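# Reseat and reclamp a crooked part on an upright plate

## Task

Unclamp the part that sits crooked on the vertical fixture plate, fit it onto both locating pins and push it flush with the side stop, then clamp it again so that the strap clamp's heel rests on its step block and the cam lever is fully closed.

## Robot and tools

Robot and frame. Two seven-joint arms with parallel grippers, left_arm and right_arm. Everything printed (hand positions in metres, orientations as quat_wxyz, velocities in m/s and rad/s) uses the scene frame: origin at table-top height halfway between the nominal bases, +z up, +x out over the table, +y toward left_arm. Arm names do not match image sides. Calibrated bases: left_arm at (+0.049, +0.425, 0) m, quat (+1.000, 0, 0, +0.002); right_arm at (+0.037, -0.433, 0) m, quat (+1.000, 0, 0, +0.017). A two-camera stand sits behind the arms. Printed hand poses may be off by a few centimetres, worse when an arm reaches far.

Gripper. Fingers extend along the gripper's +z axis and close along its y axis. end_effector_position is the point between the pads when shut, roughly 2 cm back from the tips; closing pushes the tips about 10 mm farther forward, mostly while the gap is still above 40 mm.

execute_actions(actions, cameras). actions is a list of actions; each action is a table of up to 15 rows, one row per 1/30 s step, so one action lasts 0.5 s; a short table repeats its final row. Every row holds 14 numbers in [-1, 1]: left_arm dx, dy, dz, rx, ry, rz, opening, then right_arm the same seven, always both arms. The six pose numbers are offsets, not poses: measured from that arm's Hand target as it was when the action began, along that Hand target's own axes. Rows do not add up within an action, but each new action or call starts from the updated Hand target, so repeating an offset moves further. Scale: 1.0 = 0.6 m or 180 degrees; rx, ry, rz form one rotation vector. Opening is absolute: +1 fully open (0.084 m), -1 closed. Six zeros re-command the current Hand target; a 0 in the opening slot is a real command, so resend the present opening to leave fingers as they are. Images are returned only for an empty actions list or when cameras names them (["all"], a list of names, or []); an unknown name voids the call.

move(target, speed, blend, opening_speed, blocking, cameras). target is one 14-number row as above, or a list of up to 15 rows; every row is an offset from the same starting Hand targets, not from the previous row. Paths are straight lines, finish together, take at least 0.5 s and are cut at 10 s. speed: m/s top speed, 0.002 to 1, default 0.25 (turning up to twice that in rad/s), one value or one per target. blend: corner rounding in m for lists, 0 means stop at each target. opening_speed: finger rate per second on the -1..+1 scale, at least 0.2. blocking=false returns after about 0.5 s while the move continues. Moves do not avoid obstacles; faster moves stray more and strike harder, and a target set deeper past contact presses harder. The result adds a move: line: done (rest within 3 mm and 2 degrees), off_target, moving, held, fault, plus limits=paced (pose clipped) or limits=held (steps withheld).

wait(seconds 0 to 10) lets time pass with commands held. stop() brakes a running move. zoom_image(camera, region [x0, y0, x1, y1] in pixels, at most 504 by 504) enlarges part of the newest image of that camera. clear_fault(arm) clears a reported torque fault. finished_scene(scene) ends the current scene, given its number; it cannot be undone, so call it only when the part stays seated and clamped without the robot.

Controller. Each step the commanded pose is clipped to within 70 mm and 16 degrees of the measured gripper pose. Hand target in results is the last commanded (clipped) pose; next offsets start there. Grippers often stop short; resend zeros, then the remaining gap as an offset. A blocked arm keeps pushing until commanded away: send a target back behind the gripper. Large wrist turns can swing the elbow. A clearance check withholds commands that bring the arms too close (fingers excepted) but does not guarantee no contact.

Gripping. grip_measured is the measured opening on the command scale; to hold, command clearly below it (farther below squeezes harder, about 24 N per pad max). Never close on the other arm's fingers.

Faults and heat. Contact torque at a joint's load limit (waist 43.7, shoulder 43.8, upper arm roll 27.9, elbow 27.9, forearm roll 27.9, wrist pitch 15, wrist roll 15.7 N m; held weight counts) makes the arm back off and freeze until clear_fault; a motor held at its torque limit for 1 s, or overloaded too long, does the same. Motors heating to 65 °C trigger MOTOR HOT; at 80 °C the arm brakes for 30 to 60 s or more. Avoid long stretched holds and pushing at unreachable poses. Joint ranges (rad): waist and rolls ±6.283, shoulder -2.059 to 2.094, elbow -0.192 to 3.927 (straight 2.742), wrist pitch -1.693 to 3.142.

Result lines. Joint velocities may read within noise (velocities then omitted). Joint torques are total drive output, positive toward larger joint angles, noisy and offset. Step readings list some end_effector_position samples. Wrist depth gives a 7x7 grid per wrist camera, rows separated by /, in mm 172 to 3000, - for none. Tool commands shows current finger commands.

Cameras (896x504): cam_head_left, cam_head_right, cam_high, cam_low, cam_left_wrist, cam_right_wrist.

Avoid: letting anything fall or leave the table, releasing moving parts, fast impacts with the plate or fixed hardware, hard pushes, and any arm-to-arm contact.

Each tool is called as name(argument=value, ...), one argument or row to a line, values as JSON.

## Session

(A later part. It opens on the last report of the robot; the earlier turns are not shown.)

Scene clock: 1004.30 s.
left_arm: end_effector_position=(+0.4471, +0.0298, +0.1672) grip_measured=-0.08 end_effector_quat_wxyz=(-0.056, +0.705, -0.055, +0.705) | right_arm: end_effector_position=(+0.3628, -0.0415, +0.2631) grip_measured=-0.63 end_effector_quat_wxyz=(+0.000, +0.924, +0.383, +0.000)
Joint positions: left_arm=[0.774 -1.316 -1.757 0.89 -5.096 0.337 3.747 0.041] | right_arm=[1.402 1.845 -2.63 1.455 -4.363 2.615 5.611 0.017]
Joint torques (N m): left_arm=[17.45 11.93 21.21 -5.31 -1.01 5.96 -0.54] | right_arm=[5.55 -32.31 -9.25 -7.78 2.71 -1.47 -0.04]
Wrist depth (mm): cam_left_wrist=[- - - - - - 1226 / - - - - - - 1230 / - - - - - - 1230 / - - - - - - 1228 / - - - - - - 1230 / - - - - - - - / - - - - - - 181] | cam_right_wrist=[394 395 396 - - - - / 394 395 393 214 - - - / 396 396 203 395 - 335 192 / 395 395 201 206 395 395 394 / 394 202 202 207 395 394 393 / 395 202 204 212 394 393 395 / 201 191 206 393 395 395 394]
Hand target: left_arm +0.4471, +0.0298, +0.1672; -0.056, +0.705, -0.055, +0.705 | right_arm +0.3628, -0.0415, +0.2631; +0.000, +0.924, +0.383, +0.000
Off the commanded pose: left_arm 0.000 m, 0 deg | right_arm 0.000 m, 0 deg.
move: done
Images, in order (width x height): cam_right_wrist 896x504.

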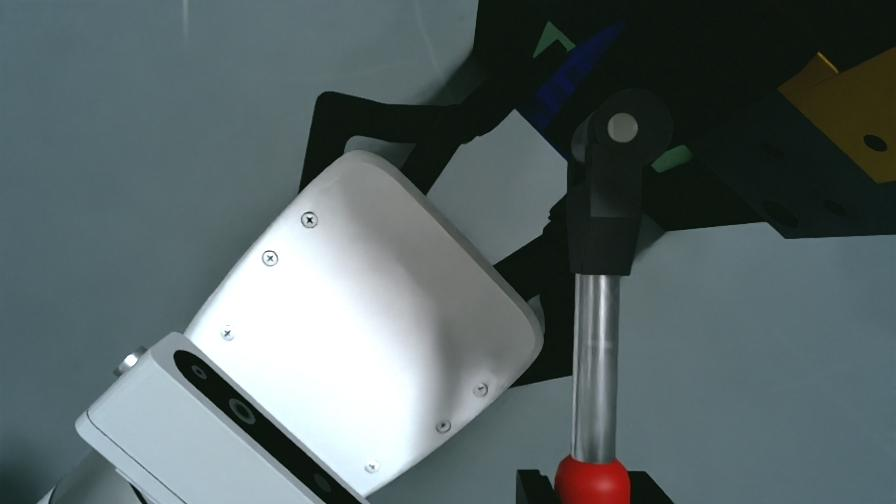

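move(
  target=[
    [0,0,0,0,0,0,-0.15,0.0056,0.0423,0,0,0,-0.0833,-0.9],
    [0,0,0,0,0,0,-0.15,0.0219,0.0817,0,0,0,-0.1667,-0.9],
  ],
  speed=0.06,
  blend=[0.01,0],
  cameras=["cam_right_wrist","cam_left_wrist"],
)

Scene clock: 1026.17 s.
left_arm: end_effector_position=(+0.4471, +0.0298, +0.1672) grip_measured=-0.08 end_effector_quat_wxyz=(-0.056, +0.705, -0.055, +0.705) | right_arm: end_effector_position=(+0.4068, -0.0668, +0.2631) grip_measured=-0.62 end_effector_quat_wxyz=(+0.001, +0.793, +0.609, +0.000)
Joint positions: left_arm=[0.774 -1.316 -1.757 0.89 -5.096 0.337 3.747 0.041] | right_arm=[1.262 1.847 -2.661 1.492 -4.282 2.629 5.043 0.017]
Joint torques (N m): left_arm=[17.19 12.24 21.26 -5.25 -0.88 5.92 -0.48] | right_arm=[-10.49 -54.53 -13.11 -6.78 1.96 -3.86 -0.95]
Wrist depth (mm): cam_left_wrist=[- - - - - - - / - - - - - - 1226 / - - - - - - 1228 / - - - - - - 1220 / - - - - - - 1230 / - - - - - - - / - - - - - - 181] | cam_right_wrist=[396 395 395 214 - - - / 396 202 201 207 - - - / 200 201 203 209 - - - / 191 203 206 210 221 - - / 196 208 212 215 394 - - / 395 395 395 394 394 395 - / 395 394 394 395 393 394 -]
Hand target: left_arm +0.4471, +0.0298, +0.1672; -0.056, +0.705, -0.055, +0.705 | right_arm +0.4067, -0.0668, +0.2631; +0.001, +0.793, +0.609, +0.000
Off the commanded pose: left_arm 0.000 m, 0 deg | right_arm 0.000 m, 0 deg.
move: done
Images, in order (width x height): cam_left_wrist 896x504, cam_right_wrist 896x504.

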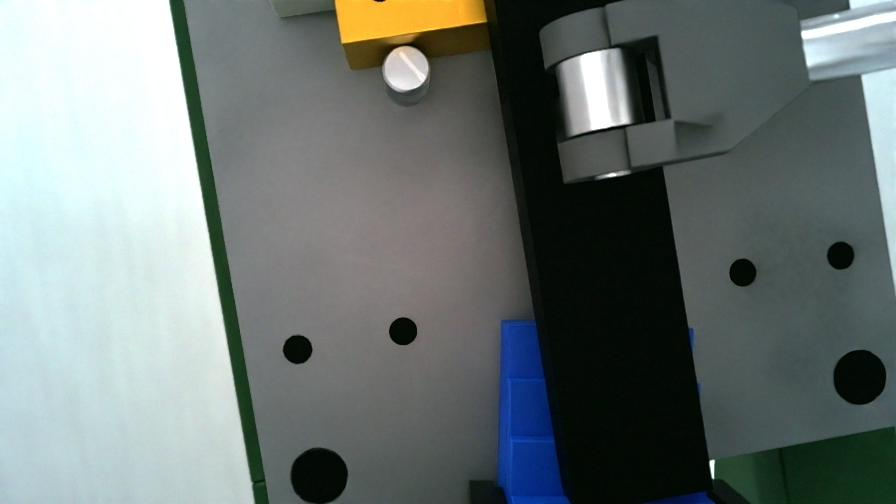

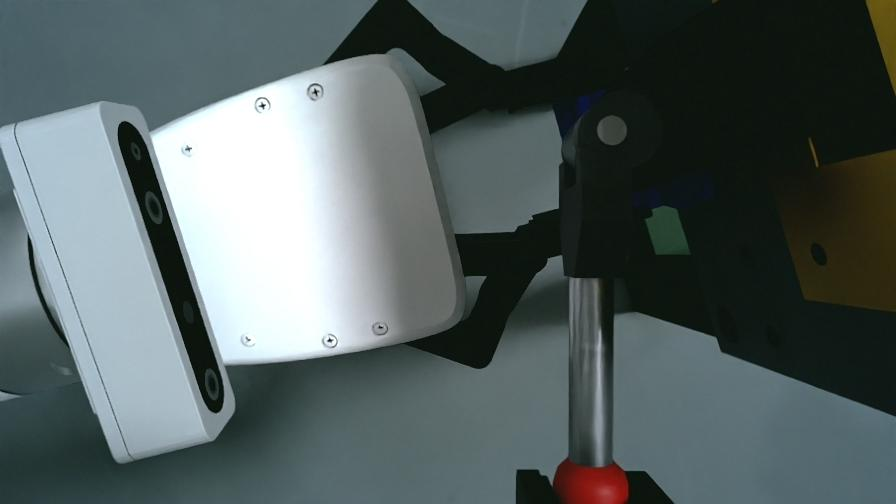

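move(
  target=[0,0,0,0,0,0,-0.15,0.0053,0.0507,0,0,0,-0.0833,-0.9],
  speed=0.04,
  cameras=["cam_right_wrist","cam_left_wrist"],
)

Scene clock: 1045.20 s.
left_arm: end_effector_position=(+0.4471, +0.0298, +0.1672) grip_measured=-0.08 end_effector_quat_wxyz=(-0.056, +0.705, -0.055, +0.705) | right_arm: end_effector_position=(+0.4242, -0.0727, +0.2608) grip_measured=-0.62 end_effector_quat_wxyz=(-0.015, +0.708, +0.706, -0.017)
Joint positions: left_arm=[0.774 -1.316 -1.757 0.89 -5.096 0.337 3.747 0.041] | right_arm=[1.185 1.823 -2.665 1.563 -4.209 2.657 4.804 0.017]
Joint torques (N m): left_arm=[17.22 12.32 21.46 -5.48 -0.82 5.89 -0.5] | right_arm=[-0.92 -35.63 -7.09 -6.09 -0.5 3.94 -0.26]
Wrist depth (mm): cam_left_wrist=[- - - - - - - / - - - - - - - / - - - - - - 1226 / - - - - - - 1233 / - - - - - - 1226 / - - - - - - - / - - - - - - 181] | cam_right_wrist=[409 217 203 203 - - - / 197 205 204 205 - - - / 200 207 208 209 - - - / 406 215 213 213 - - - / 407 403 399 232 - - - / 407 403 400 393 389 - - / 407 402 399 393 389 - -]
Hand target: left_arm +0.4471, +0.0298, +0.1672; -0.056, +0.705, -0.055, +0.705 | right_arm +0.4242, -0.0727, +0.2608; -0.015, +0.708, +0.706, -0.017 (not the last commanded pose)
Tool commands: left_gripper/opening=-0.15 right_gripper/opening=-0.9
Off the commanded pose: left_arm 0.000 m, 0 deg | right_arm 0.013 m, 3 deg.
TORQUE FAULT: the external load on joint 6 (wrist pitch) of the right arm reached its load limit, and that arm stopped. The contact can be on any part of that arm beyond that joint, not only on its tool. A torque fault puts only its own arm into a fault stop. That arm's remaining commands of this call were not run. The hold on joint 6 (wrist pitch) of that arm was moved back by the arm itself, up to 3 degrees, as the stop began. That arm is still stopped at the end of this call. While its stop runs, that arm, its gripper or tool too, takes no new command.
CLEAR FAULT: the right arm stays stopped (state 4) until you call clear_fault(arm="right_arm").
End effector pose when the fault began: right_arm: position (+0.4356, -0.0718, +0.2630), quat_wxyz (-0.001, +0.709, +0.706, -0.001)
Joint positions when the fault began: right_arm=[1.185 1.825 -2.665 1.564 -4.209 2.612 4.805 0.017]
move: fault (right_arm)
Images, in order (width x height): cam_left_wrist 896x504, cam_right_wrist 896x504.

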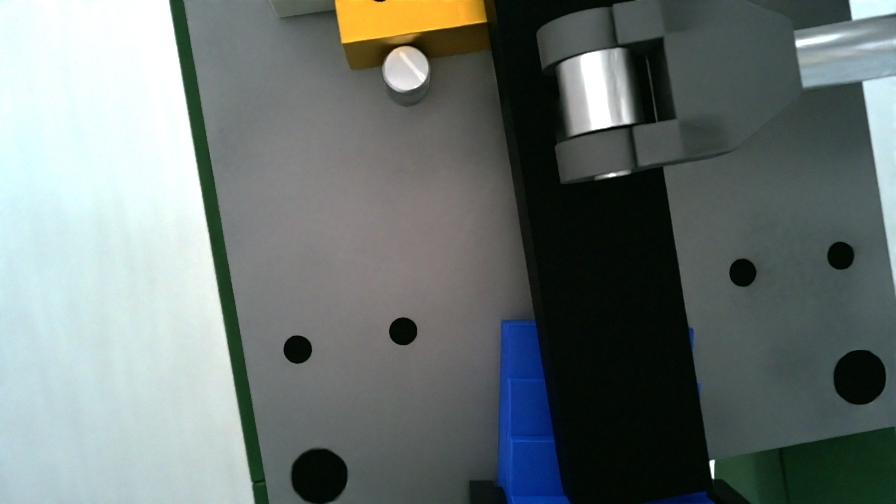

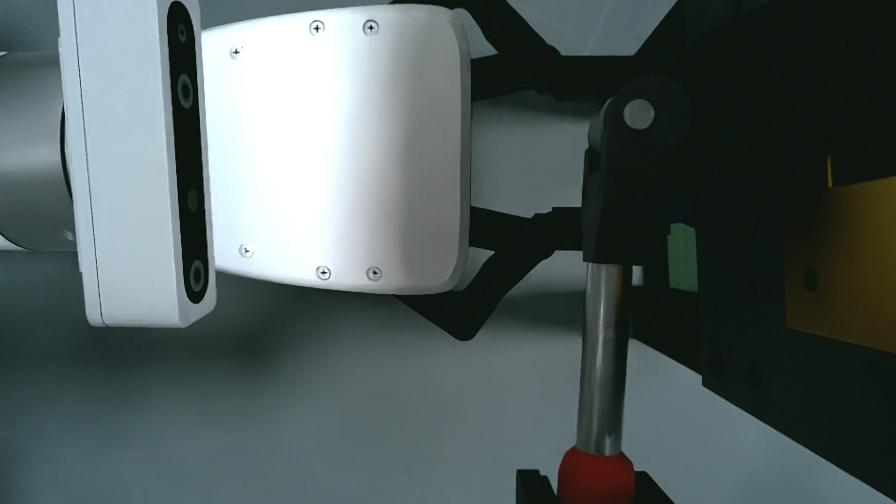

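clear_fault(
  arm="right_arm",
)

move(
  target=[0,0,0,0,0,0,-0.15,0.0018,0.0125,-0.0045,-0.0144,0.0009,-0.0009,-0.9],
  speed=0.02,
  cameras=["cam_right_wrist"],
)

Scene clock: 1068.23 s.
left_arm: end_effector_position=(+0.4471, +0.0298, +0.1672) grip_measured=-0.08 end_effector_quat_wxyz=(-0.056, +0.705, -0.055, +0.705) | right_arm: end_effector_position=(+0.4242, -0.0727, +0.2608) grip_measured=-0.62 end_effector_quat_wxyz=(-0.015, +0.708, +0.706, -0.017)
Joint positions: left_arm=[0.774 -1.316 -1.757 0.89 -5.096 0.337 3.747 0.041] | right_arm=[1.185 1.823 -2.665 1.563 -4.209 2.657 4.804 0.017]
Joint torques (N m): left_arm=[17.03 13.18 21.98 -5.62 -0.56 5.81 -0.44] | right_arm=[-1.05 -35.48 -7.1 -6.01 -0.8 3.96 -0.46]
Wrist depth (mm): cam_left_wrist=[- - - - - - - / - - - - - - - / - - - - - - 1220 / - - - - - - 1235 / - - - - - - 1233 / - - - - - - - / - - - - - - 181] | cam_right_wrist=[408 217 203 203 - - - / 198 205 204 205 - - - / 200 207 208 209 - - - / 407 215 213 213 - - - / 407 403 397 232 - - - / 406 403 399 394 391 - - / 408 403 398 394 389 - -]
Hand target: left_arm +0.4471, +0.0298, +0.1672; -0.056, +0.705, -0.055, +0.705 | right_arm +0.4242, -0.0727, +0.2608; -0.015, +0.708, +0.706, -0.017 (not the last commanded pose)
Tool commands: left_gripper/opening=-0.15 right_gripper/opening=-0.9
Off the commanded pose: left_arm 0.000 m, 0 deg | right_arm 0.013 m, 3 deg.
TORQUE FAULT, CONTINUED: the right arm's stop, for the torque fault of joint 6 (wrist pitch) that an earlier result reported, is over. The call counts as one of the actions that you can send in this scene. The hold on joint 6 (wrist pitch) of that arm was moved back by the arm itself, up to 3 degrees, as the stop began. That arm's target is now where it stood when the stop ended, not its last command. That arm's gripper keeps its grip as last carried out, and that arm accepts commands again: back off and push less far.
CLEAR FAULT: your call cleared the right arm's torque fault. If a joint's load stays at its limit, that arm stops again at once.

Scene clock: 1069.63 s.
left_arm: end_effector_position=(+0.4471, +0.0298, +0.1672) grip_measured=-0.08 end_effector_quat_wxyz=(-0.056, +0.705, -0.055, +0.705) | right_arm: end_effector_position=(+0.4318, -0.0716, +0.2630) grip_measured=-0.63 end_effector_quat_wxyz=(+0.000, +0.707, +0.707, -0.001)
Joint positions: left_arm=[0.774 -1.316 -1.757 0.89 -5.096 0.337 3.747 0.041] | right_arm=[1.185 1.834 -2.677 1.55 -4.203 2.624 4.804 0.017]
Joint torques (N m): left_arm=[16.97 12.82 21.92 -5.57 -0.59 5.72 -0.41] | right_arm=[7.45 -54.87 -25.91 -13.98 6.89 -6.21 -0.61]
Wrist depth (mm): cam_left_wrist=[- - - - - - - / - - - - - - 1233 / - - - - - - 1228 / - - - - - - 1220 / - - - - - - 1230 / - - - - - - - / - - - - - - 181] | cam_right_wrist=[394 202 200 209 - - - / 192 201 202 205 - - - / 196 204 205 208 - - - / 396 211 211 213 - - - / 396 395 394 231 - - - / 396 395 395 394 - - - / 397 395 395 392 - - -]
Hand target: left_arm +0.4471, +0.0298, +0.1672; -0.056, +0.705, -0.055, +0.705 | right_arm +0.4318, -0.0716, +0.2631; +0.000, +0.707, +0.707, +0.000
Off the commanded pose: left_arm 0.000 m, 0 deg | right_arm 0.000 m, 0 deg.
move: done
Images, in order (width x height): cam_right_wrist 896x504.

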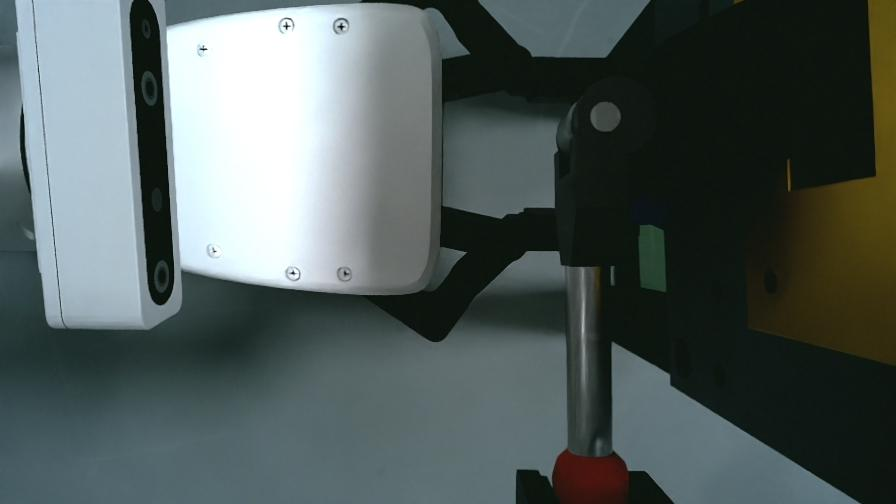

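move(
  target=[
    [0,0,0,0,0,0,-0.15,0,0,0,0,0,0,-0.2],
    [0,0,0,0,0,0,-0.15,0,0,-0.2,0,0,0,-0.2],
    [0,0,0,0,0,0,-0.15,-0.1467,-0.12,-0.2283,0,0,-0.5,-1],
    [0,0,0,0,0,0,-0.15,-0.1467,-0.12,-0.2283,0,0,-0.97,-1],
  ],
  speed=[0.1,0.15,0.3,0.5],
  blend=[0,0.02,0.02,0],
  cameras=["cam_right_wrist","cam_left_wrist","cam_head_right"],
)

zoom_image(
  camera="cam_head_right",
  region=[435, 190, 545, 290],
)

Scene clock: 1108.80 s.
left_arm: end_effector_position=(+0.4471, +0.0298, +0.1672) grip_measured=-0.08 end_effector_quat_wxyz=(-0.056, +0.705, -0.055, +0.705) | right_arm: end_effector_position=(+0.3955, -0.1158, +0.3917) grip_measured=-0.22 end_effector_quat_wxyz=(-0.001, +0.380, +0.925, -0.001)
Joint positions: left_arm=[0.774 -1.316 -1.757 0.89 -5.096 0.337 3.747 0.041] | right_arm=[0.991 1.559 -2.931 1.719 -4.148 2.894 3.958 0.035]
Joint torques (N m): left_arm=[17.19 13.28 22.04 -5.57 -0.57 5.66 -0.44] | right_arm=[5.04 -54.54 -1.04 -5.32 -2.82 -1.94 1.39]
Wrist depth (mm): cam_left_wrist=[- - - - - - - / - - - - - - 1217 / - - - - - - 1230 / - - - - - - 1226 / - - - - - - 1233 / - - - - - - - / - - - - - - 181] | cam_right_wrist=[- - - 340 324 522 521 / - - - 525 335 332 521 / - - - 524 343 338 520 / - 528 526 525 522 350 252 / - 526 524 526 524 325 241 / 528 528 526 524 523 287 234 / 526 527 524 523 523 520 216]
Hand target: left_arm +0.4471, +0.0298, +0.1672; -0.056, +0.705, -0.055, +0.705 | right_arm +0.3955, -0.1158, +0.3917; -0.001, +0.380, +0.925, -0.001 (not the last commanded pose)
Tool commands: left_gripper/opening=-0.15 right_gripper/opening=-0.2
Off the commanded pose: left_arm 0.000 m, 0 deg | right_arm 0.057 m, 129 deg.
move: held (right_arm; a check stopped the path); path passed 2 of 4 targets; target 3's new opening was not sent; limits=held
pose unreachable (right arm): on one or more control steps of this call, first in action 0 (counted from 0), this arm could not follow its commanded pose, so it was not sent that pose on those steps. It may still have moved: this result reports where it is.
cause: moving toward the commanded pose would bring two parts of the arm too close to each other (joints 6 (wrist pitch) and 7 (wrist roll) lie between them).
Images, in order (width x height): cam_head_right 896x504, cam_left_wrist 896x504, cam_right_wrist 896x504.

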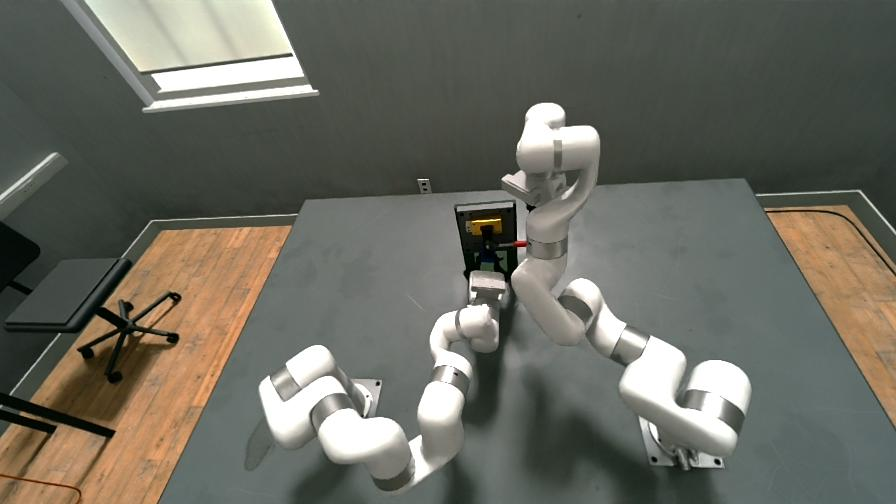

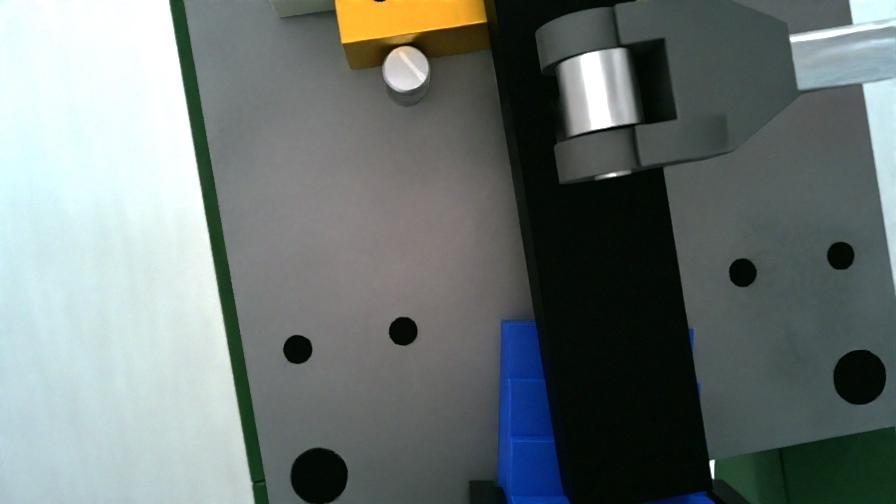

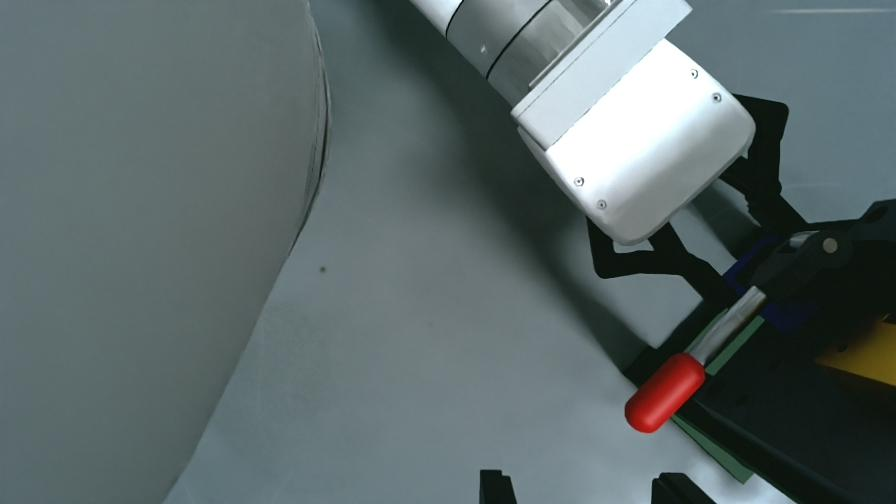

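Scaled by 4.582 from the camera's 896x504 image, which has a finer 1280x720 frame.

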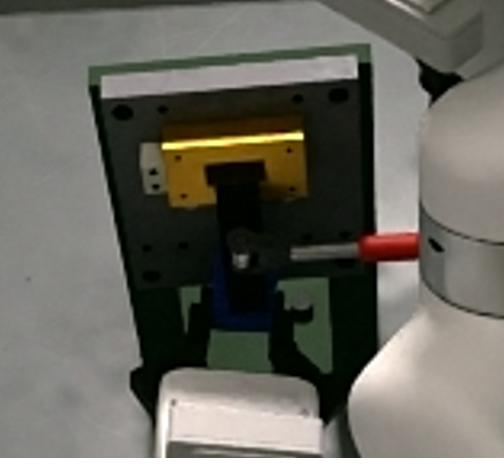

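move(
  target=[
    [0,0,0,0,0,0,-0.15,0.0738,-0.2703,-0.0167,0.0778,-0.1867,-0.1861,-0.9],
    [0,0,0,0,0,0,-0.15,0.0738,-0.2703,-0.0167,0.2335,-0.56,-0.5583,-0.9],
  ],
  speed=[0.25,0.5],
  blend=[0.02,0],
  cameras=["cam_right_wrist","cam_head_right"],
)

Scene clock: 1128.67 s.
left_arm: end_effector_position=(+0.4471, +0.0298, +0.1672) grip_measured=-0.08 end_effector_quat_wxyz=(-0.056, +0.705, -0.055, +0.705) | right_arm: end_effector_position=(+0.3934, -0.1168, +0.3922) grip_measured=-0.92 end_effector_quat_wxyz=(+0.002, +0.376, +0.927, -0.003)
Joint positions: left_arm=[0.774 -1.316 -1.757 0.89 -5.096 0.337 3.747 0.041] | right_arm=[0.989 1.561 -2.943 1.716 -4.152 2.902 3.942 0.003]
Joint torques (N m): left_arm=[17.18 13.32 22.11 -5.67 -0.37 5.75 -0.41] | right_arm=[5.16 -54.35 -0.59 -5.19 3.01 -1.93 1.42]
Wrist depth (mm): cam_left_wrist=[- - - - - - - / - - - - - - 1222 / - - - - - - 1237 / - - - - - - 1224 / - - - - - - 1235 / - - - - - - - / - - - - - - 181] | cam_right_wrist=[- - - 346 322 521 518 / - - - 524 334 330 519 / - - - 524 345 337 519 / - - 526 524 522 355 252 / - 526 525 526 524 331 250 / 530 528 527 524 523 302 238 / 530 527 528 527 523 523 220]
Hand target: left_arm +0.4471, +0.0298, +0.1672; -0.056, +0.705, -0.055, +0.705 | right_arm +0.3934, -0.1168, +0.3922; +0.002, +0.376, +0.927, -0.003 (not the last commanded pose)
Off the commanded pose: left_arm 0.000 m, 0 deg | right_arm 0.166 m, 148 deg.
move: held (right_arm; a check stopped the path); path passed 0 of 2 targets; limits=held
pose unreachable (right arm): on one or more control steps of this call, first in action 0 (counted from 0), this arm could not follow its commanded pose, so it was not sent that pose on those steps. It may still have moved: this result reports where it is.
cause: moving toward the commanded pose would bring two parts of the arm too close to each other (joints 6 (wrist pitch) and 7 (wrist roll) lie between them).
Images, in order (width x height): cam_head_right 896x504, cam_right_wrist 896x504.

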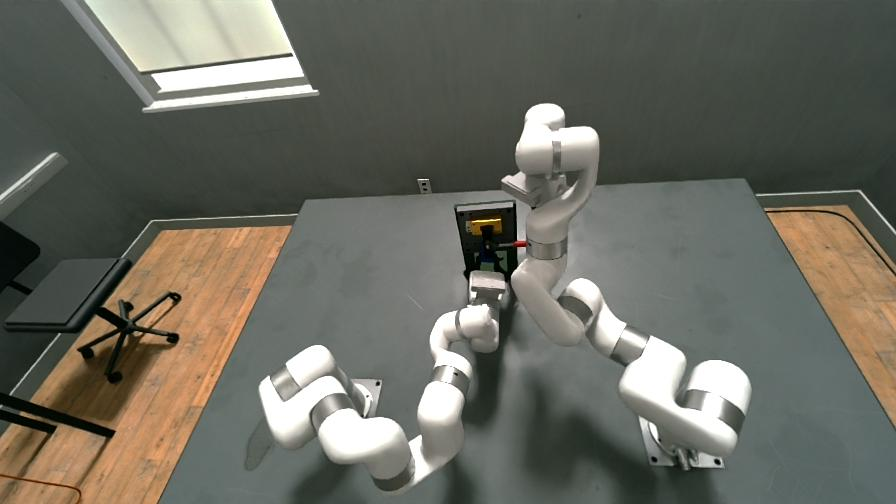

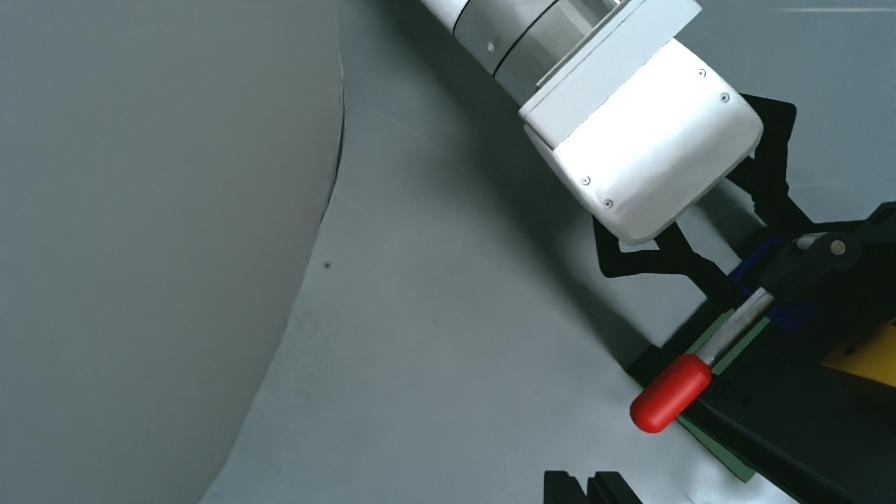

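move(
  target=[0,0,0,0,0,0,-0.15,-0.115,-0.1973,0.02,-0.3485,-0.3585,0.0035,-0.95],
  speed=0.3,
  cameras=["cam_right_wrist","cam_head_right"],
)

Scene clock: 1173.77 s.
left_arm: end_effector_position=(+0.4471, +0.0298, +0.1672) grip_measured=-0.08 end_effector_quat_wxyz=(-0.056, +0.705, -0.055, +0.705) | right_arm: end_effector_position=(+0.3916, -0.1222, +0.3918) grip_measured=-0.97 end_effector_quat_wxyz=(+0.032, +0.376, +0.926, +0.009)
Joint positions: left_arm=[0.774 -1.316 -1.757 0.89 -5.096 0.337 3.747 0.041] | right_arm=[0.981 1.608 -2.994 1.631 -4.174 2.899 3.899 0.001]
Joint torques (N m): left_arm=[17.07 13.15 22.18 -5.57 -0.59 5.66 -0.46] | right_arm=[5.32 -53.54 0.05 -4.77 3.01 -0.37 1.37]
Wrist depth (mm): cam_left_wrist=[- - - - - - - / - - - - - - 1224 / - - - - - - 1224 / - - - - - - 1230 / - - - - - - 1224 / - - - - - - - / - - - - - - 181] | cam_right_wrist=[- - 509 509 320 515 519 / - - - 514 332 329 524 / - - - 516 345 339 527 / - - 517 518 524 355 253 / - 518 519 524 526 323 240 / 517 520 523 527 530 297 238 / 519 522 527 528 532 537 223]
Hand target: left_arm +0.4471, +0.0298, +0.1672; -0.056, +0.705, -0.055, +0.705 | right_arm +0.3915, -0.1222, +0.3918; +0.032, +0.376, +0.926, +0.009 (not the last commanded pose)
Off the commanded pose: left_arm 0.000 m, 0 deg | right_arm 0.132 m, 86 deg.
move: held (right_arm; a check stopped the path); limits=held
pose unreachable (right arm): on one or more control steps of this call, first in action 0 (counted from 0), this arm could not follow its commanded pose, so it was not sent that pose on those steps. It may still have moved: this result reports where it is.
cause: moving toward the commanded pose would bring two parts of the arm too close to each other (joints 6 (wrist pitch) and 7 (wrist roll) lie between them).
Images, in order (width x height): cam_head_right 896x504, cam_right_wrist 896x504.

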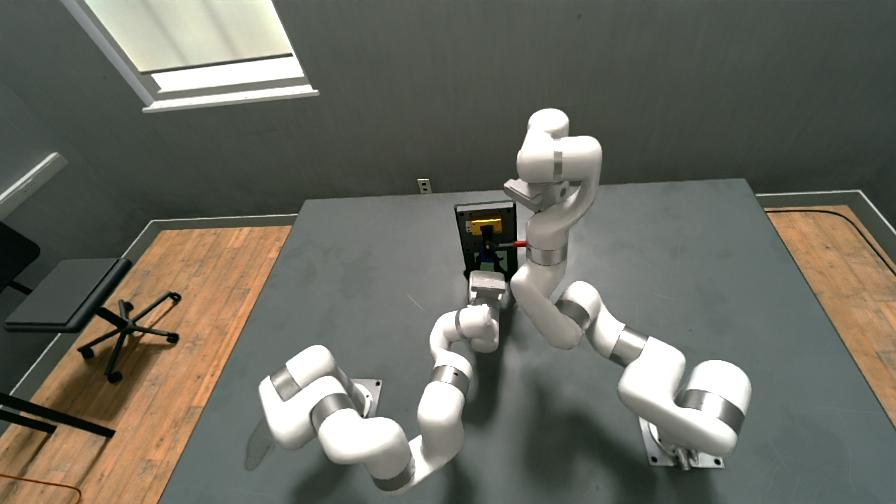

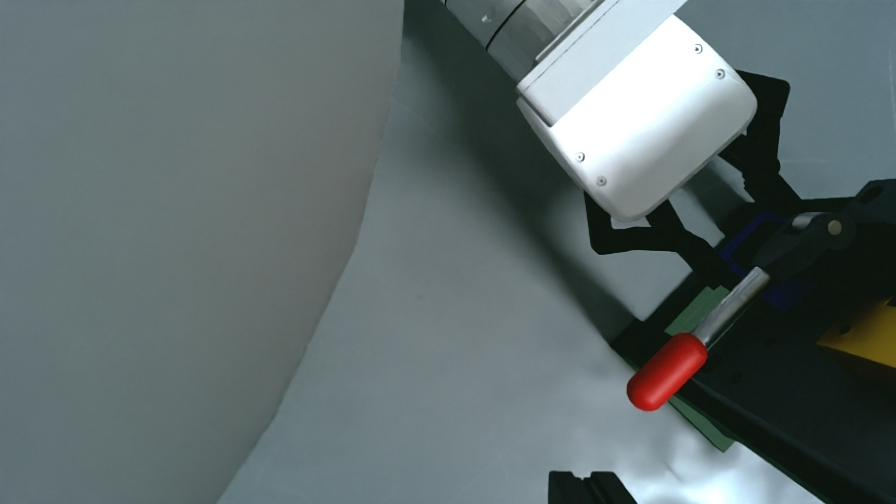

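move(
  target=[
    [0,0,0,0,0,0,-0.15,-0.034,0.033,-0.083,0.019,0.0107,0.2547,-0.95],
    [0,0,0,0,0,0,-0.15,-0.148,-0.084,-0.05,-0.4521,-0.1889,0.2054,-0.95],
  ],
  speed=[0.3,0.4],
  cameras=["cam_right_wrist","cam_head_right"],
)

Scene clock: 1201.67 s.
left_arm: end_effector_position=(+0.4471, +0.0298, +0.1672) grip_measured=-0.08 end_effector_quat_wxyz=(-0.056, +0.705, -0.055, +0.705) | right_arm: end_effector_position=(+0.4181, -0.2199, +0.4245) grip_measured=-0.97 end_effector_quat_wxyz=(+0.500, +0.500, +0.500, +0.500)
Joint positions: left_arm=[0.774 -1.316 -1.757 0.89 -5.096 0.337 3.747 0.041] | right_arm=[-0.478 2.097 -4.205 0.309 -3.37 2.169 5.459 0.001]
Joint torques (N m): left_arm=[17.25 13.39 22.2 -5.61 -0.5 5.63 -0.37] | right_arm=[-5.18 3.41 9.78 -3.08 1.55 -1.67 1.44]
Wrist depth (mm): cam_left_wrist=[- - - - - - - / - - - - - - 1228 / - - - - - - 1230 / - - - - - - 1228 / - - - - - - 1230 / - - - - - - - / - - - - - - 181] | cam_right_wrist=[642 1260 1262 1260 1255 1271 1255 / 645 1266 1264 1262 1266 1271 1262 / 648 1269 1253 1262 1262 1266 1266 / 654 1264 1276 1273 1262 1264 1250 / 657 1269 1266 1262 1250 1257 1262 / 660 1276 1281 1262 1264 1241 1266 / 662 1262 1262 1273 1260 1253 1260]
Hand target: left_arm +0.4471, +0.0298, +0.1672; -0.056, +0.705, -0.055, +0.705 | right_arm +0.4181, -0.2200, +0.4245; +0.500, +0.500, +0.500, +0.500
Off the commanded pose: left_arm 0.000 m, 0 deg | right_arm 0.000 m, 0 deg.
joint read past its limit (right arm) — joint 2 (shoulder), upper limit.
joint sent to its limit (right arm) — joint 2 (shoulder), upper limit. The joint targets still meet the commanded pose.
move: done; limits=paced
Images, in order (width x height): cam_head_right 896x504, cam_right_wrist 896x504.

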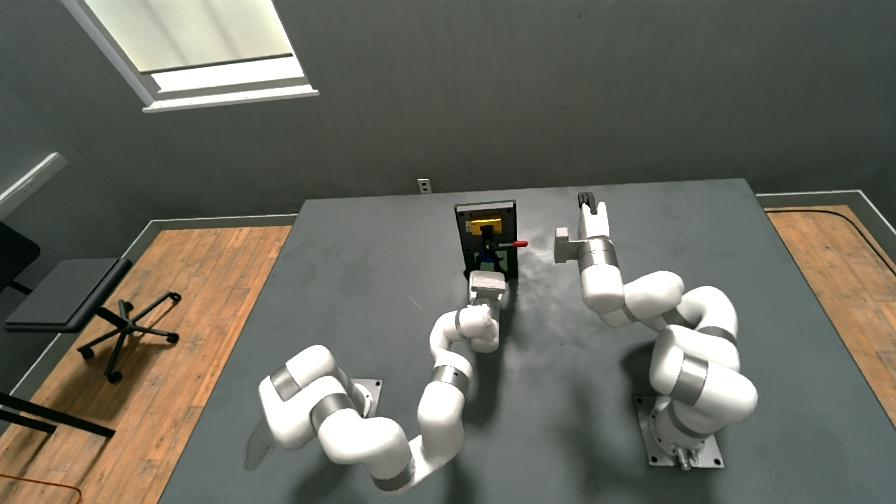

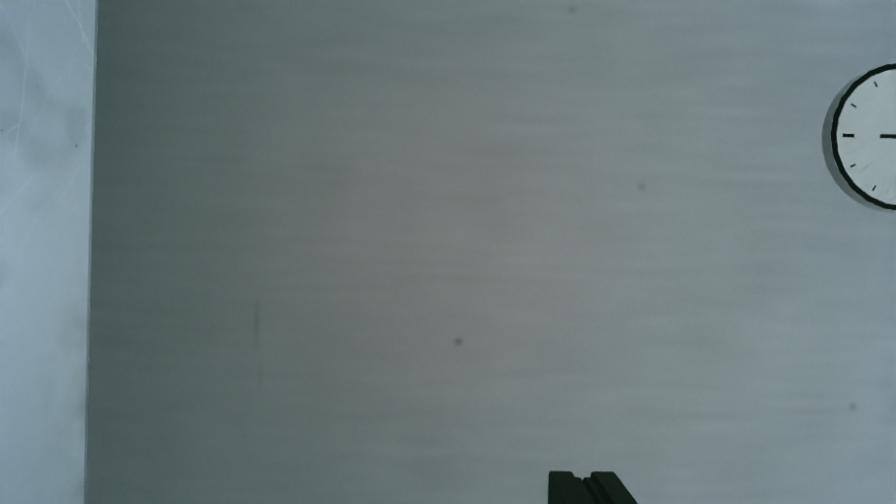

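move(
  target=[
    [0,0,0,0,0,0,-0.15,0.0833,-0.0833,-0.03,0,0,-0.5,-1],
    [0,0,0,0,0,0,-0.15,0.1833,-0.175,-0.08,0,0,-1.0,-1],
  ],
  speed=[0.4,0.4],
  cameras=["cam_right_wrist","cam_head_right"],
)

Scene clock: 1217.10 s.
left_arm: end_effector_position=(+0.4471, +0.0298, +0.1672) grip_measured=-0.08 end_effector_quat_wxyz=(-0.056, +0.705, -0.055, +0.705) | right_arm: end_effector_position=(+0.3700, -0.1101, +0.3194) grip_measured=-1.00 end_effector_quat_wxyz=(+0.500, -0.500, +0.500, -0.500)
Joint positions: left_arm=[0.774 -1.316 -1.757 0.89 -5.096 0.337 3.747 0.041] | right_arm=[-0.391 1.157 -4.433 0.462 -2.482 2.298 3.478 0]
Joint torques (N m): left_arm=[16.89 13.55 22.2 -5.54 -0.45 5.59 -0.46] | right_arm=[4.91 -26.5 14.01 10.48 0.8 -0.31 -1.68]
Wrist depth (mm): cam_left_wrist=[- - - - - - - / - - - - - - 1228 / - - - - - - 1235 / - - - - - - 1228 / - - - - - - 1233 / - - - - - - - / - - - - - - 181] | cam_right_wrist=[1327 1320 1330 1317 1315 1312 558 / 1315 1320 1312 1310 1312 1310 591 / 1312 1315 1312 1317 1325 1317 591 / 1325 1312 1312 1300 1310 1310 587 / 1310 1307 1320 1312 1302 1300 586 / 1312 1310 1315 1297 1310 1307 584 / 1302 1312 1305 1307 1315 1300 578]
Hand target: left_arm +0.4471, +0.0298, +0.1672; -0.056, +0.705, -0.055, +0.705 | right_arm +0.3700, -0.1101, +0.3194; +0.500, -0.500, +0.500, -0.500
Off the commanded pose: left_arm 0.000 m, 0 deg | right_arm 0.000 m, 0 deg.
move: done
Images, in order (width x height): cam_head_right 896x504, cam_right_wrist 896x504.

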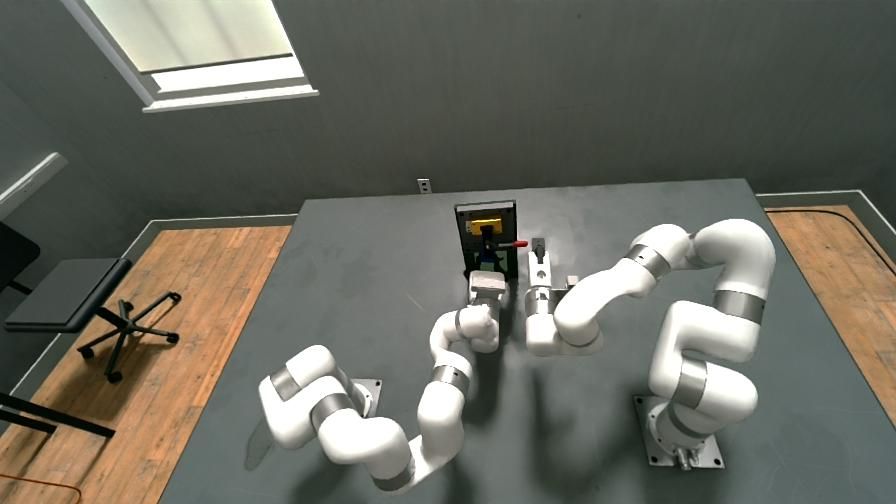

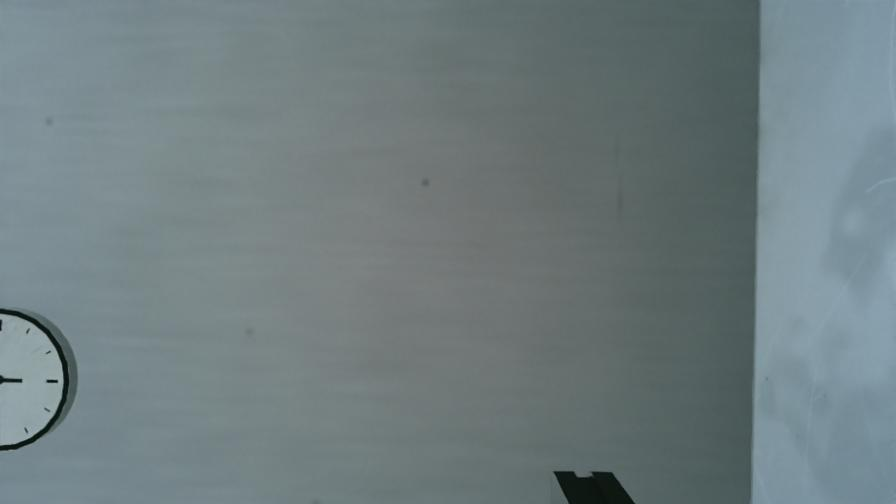

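move(
  target=[0,0,0,0,0,0,-0.15,-0.05,0.105,-0.075,0,0,0,-1],
  speed=0.2,
  cameras=["cam_right_wrist","cam_head_right"],
)

zoom_image(
  camera="cam_head_right",
  region=[435, 190, 560, 300],
)

Scene clock: 1226.30 s.
left_arm: end_effector_position=(+0.4471, +0.0298, +0.1672) grip_measured=-0.08 end_effector_quat_wxyz=(-0.056, +0.705, -0.055, +0.705) | right_arm: end_effector_position=(+0.3250, -0.0802, +0.2564) grip_measured=-1.00 end_effector_quat_wxyz=(+0.500, -0.500, +0.500, -0.500)
Joint positions: left_arm=[0.774 -1.316 -1.757 0.89 -5.096 0.337 3.747 0.041] | right_arm=[-0.077 1.168 -4.655 0.517 -2.447 2.48 3.678 0]
Joint torques (N m): left_arm=[16.79 13.67 22.32 -5.49 -0.5 5.61 -0.4] | right_arm=[5.21 -9.42 14.54 8.1 1.22 1.36 1.22]
Wrist depth (mm): cam_left_wrist=[- - - - - - - / - - - - - - 1217 / - - - - - - 1233 / - - - - - - 1230 / - - - - - - 1226 / - - - - - - - / - - - - - - 181] | cam_right_wrist=[1366 1356 1369 1369 1364 733 485 / 1358 1364 1361 1366 1353 729 480 / 1358 1366 1372 1369 1356 728 479 / 1372 1350 1366 1364 1350 719 476 / 1369 1364 1348 1366 1361 719 475 / 1366 1364 1364 1356 1372 710 444 / 1348 1358 282 285 291 299 300]
Hand target: left_arm +0.4471, +0.0298, +0.1672; -0.056, +0.705, -0.055, +0.705 | right_arm +0.3250, -0.0802, +0.2564; +0.500, -0.500, +0.500, -0.500
Off the commanded pose: left_arm 0.000 m, 0 deg | right_arm 0.000 m, 0 deg.
move: done
Images, in order (width x height): cam_head_right 896x504, cam_right_wrist 896x504.

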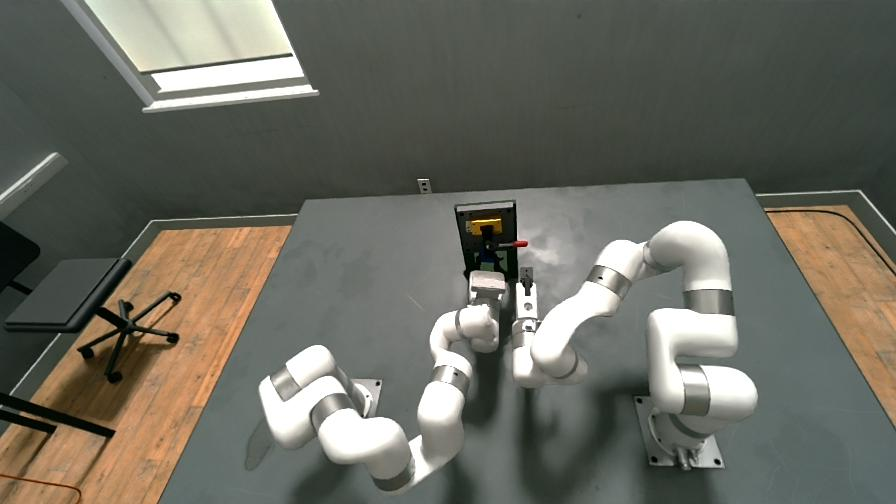

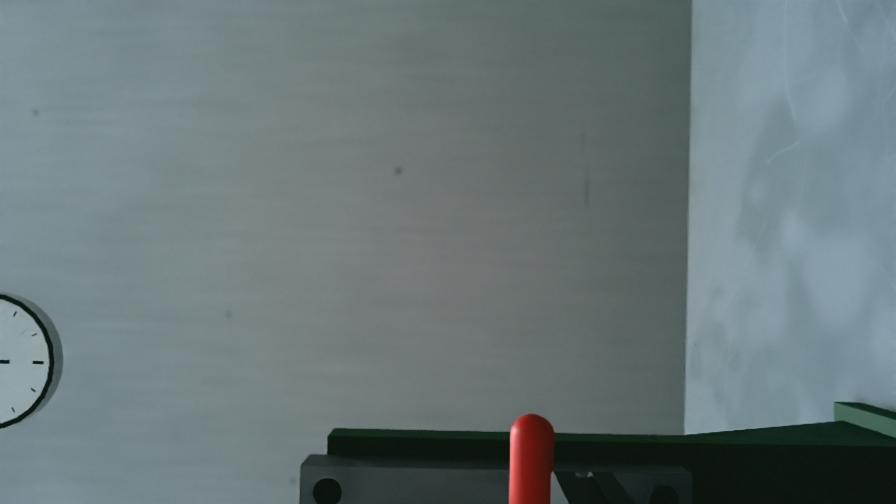

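Scaled by 4.032 from the camera's 896x504 image, which has a finer 1280x720 frame.

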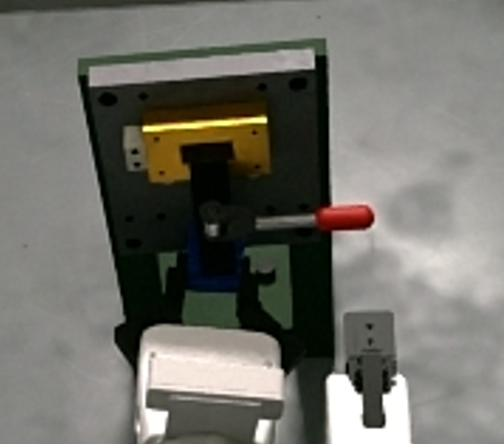

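move(
  target=[
    [0,0,0,0,0,0,-0.15,-0.0117,-0.0033,0.08,0,0,0,-1],
    [0,0,0,0,0,0,-0.15,-0.0117,-0.0033,0.12,0,0,0,-1],
  ],
  speed=[0.1,0.03],
  cameras=["cam_right_wrist","cam_left_wrist"],
)

Scene clock: 1241.23 s.
left_arm: end_effector_position=(+0.4471, +0.0298, +0.1672) grip_measured=-0.08 end_effector_quat_wxyz=(-0.056, +0.705, -0.055, +0.705) | right_arm: end_effector_position=(+0.3969, -0.0731, +0.2583) grip_measured=-1.00 end_effector_quat_wxyz=(+0.500, -0.500, +0.500, -0.500)
Joint positions: left_arm=[0.774 -1.316 -1.757 0.89 -5.096 0.337 3.747 0.041] | right_arm=[-0.243 1.12 -4.702 0.593 -2.566 2.235 3.61 0]
Joint torques (N m): left_arm=[16.73 13.56 22.39 -5.65 -0.52 5.56 -0.42] | right_arm=[-5.49 -30.9 15.37 8.88 -4.86 -0.24 -1.74]
Wrist depth (mm): cam_left_wrist=[- - - - - - - / - - - - - - 1226 / - - - - - - 1224 / - - - - - - 1233 / - - - - - - 1226 / - - - - - - - / - - - - - - 181] | cam_right_wrist=[1290 1305 1290 1288 1281 1295 488 / 1295 1295 1285 1288 1295 1281 485 / 1290 1288 1283 1269 1281 1278 481 / 1283 1285 1281 1283 1278 1278 479 / 1295 1290 1281 1281 1295 1269 477 / 1290 1283 1283 1273 1292 1276 476 / 1288 1283 229 1281 1278 229 232]
Hand target: left_arm +0.4471, +0.0298, +0.1672; -0.056, +0.705, -0.055, +0.705 | right_arm +0.3970, -0.0731, +0.2583; +0.500, -0.500, +0.500, -0.500
Off the commanded pose: left_arm 0.000 m, 0 deg | right_arm 0.000 m, 0 deg.
move: done
Images, in order (width x height): cam_left_wrist 896x504, cam_right_wrist 896x504.

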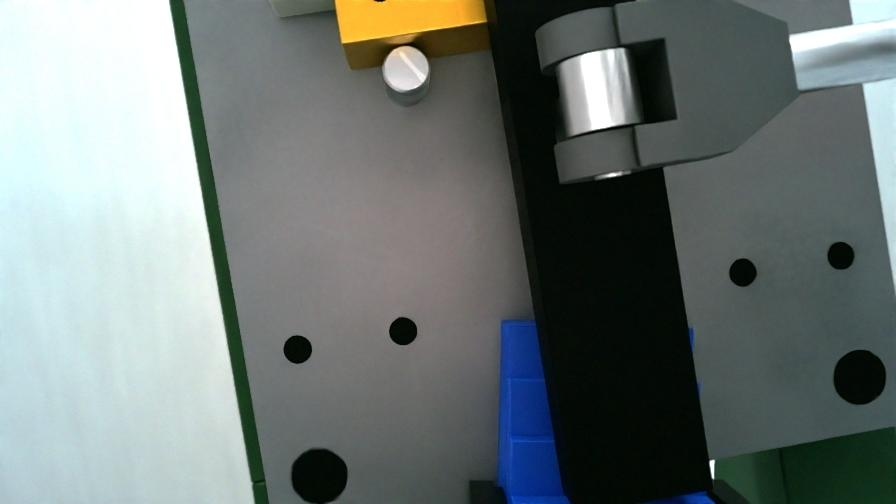

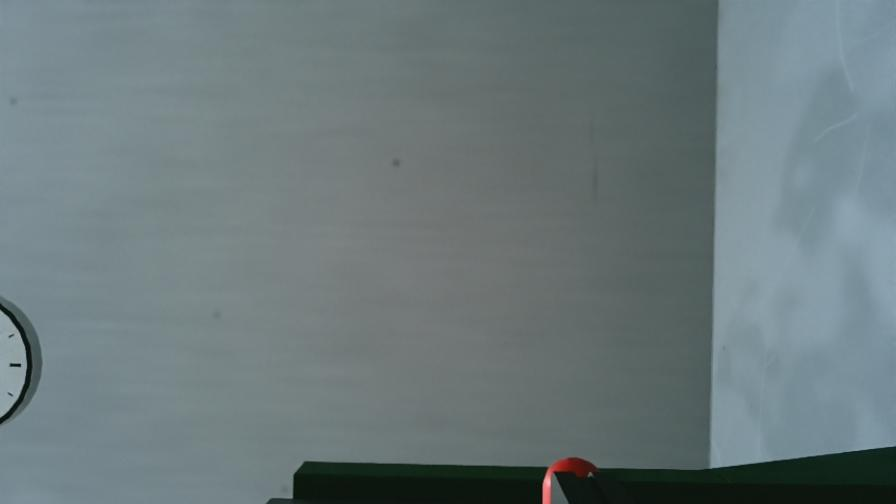

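move(
  target=[0,0,0,0,0,0,-0.15,0,0,0.025,0,0,0,-1],
  speed=0.04,
  cameras=["cam_right_wrist","cam_left_wrist"],
)

Scene clock: 1249.47 s.
left_arm: end_effector_position=(+0.4471, +0.0298, +0.1672) grip_measured=-0.08 end_effector_quat_wxyz=(-0.056, +0.705, -0.055, +0.705) | right_arm: end_effector_position=(+0.3906, -0.0715, +0.2495) grip_measured=-1.00 end_effector_quat_wxyz=(+0.505, -0.519, +0.483, -0.492)
Joint positions: left_arm=[0.774 -1.316 -1.757 0.89 -5.096 0.337 3.747 0.041] | right_arm=[-0.267 1.115 -4.711 0.555 -2.585 2.195 3.601 0]
Joint torques (N m): left_arm=[16.67 13.96 22.48 -5.6 -0.39 5.51 -0.39] | right_arm=[-2.05 -19.32 18.1 3.86 -2.05 0.46 -0.21]
Wrist depth (mm): cam_left_wrist=[- - - - - - - / - - - - - - 1226 / - - - - - - 1228 / - - - - - - 1239 / - - - - - - 1226 / - - - - - - - / - - - - - - 181] | cam_right_wrist=[1273 1264 1266 1271 1262 1271 476 / 1273 1278 1269 1266 1276 1276 473 / 1283 1290 1278 1290 1285 1278 468 / 1288 1297 1288 1290 1292 1288 465 / 1288 1300 1297 1302 1307 686 458 / 1300 1288 1300 1300 1312 675 457 / 1325 - 236 235 236 236 236]
Hand target: left_arm +0.4471, +0.0298, +0.1672; -0.056, +0.705, -0.055, +0.705 | right_arm +0.3906, -0.0715, +0.2495; +0.505, -0.519, +0.483, -0.492 (not the last commanded pose)
Tool commands: left_gripper/opening=-0.15 right_gripper/opening=-1.0
Off the commanded pose: left_arm 0.000 m, 0 deg | right_arm 0.023 m, 3 deg.
TORQUE FAULT: the external load on joint 4 (elbow) of the right arm reached its load limit, and that arm stopped. The contact can be on any part of that arm beyond that joint, not only on its tool. A torque fault puts only its own arm into a fault stop. That arm's remaining commands of this call were not run. The hold on joint 4 (elbow) of that arm was moved back by the arm itself, up to 3 degrees, as the stop began. That arm is still stopped at the end of this call. While its stop runs, that arm, its gripper or tool too, takes no new command.
CLEAR FAULT: the right arm stays stopped (state 4) until you call clear_fault(arm="right_arm").
End effector pose when the fault began: right_arm: position (+0.4087, -0.0729, +0.2582), quat_wxyz (+0.500, -0.501, +0.499, -0.500)
Joint positions when the fault began: right_arm=[-0.267 1.115 -4.711 0.607 -2.585 2.196 3.601 0]
move: fault (right_arm)
Images, in order (width x height): cam_left_wrist 896x504, cam_right_wrist 896x504.

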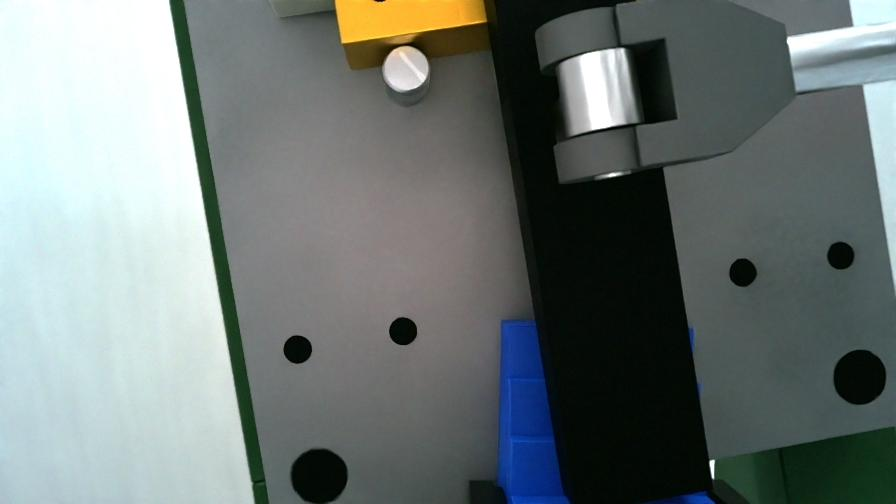

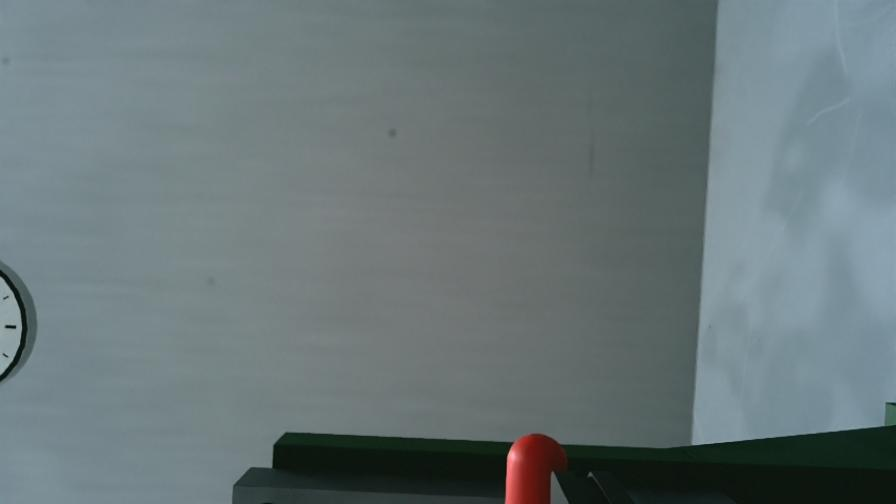

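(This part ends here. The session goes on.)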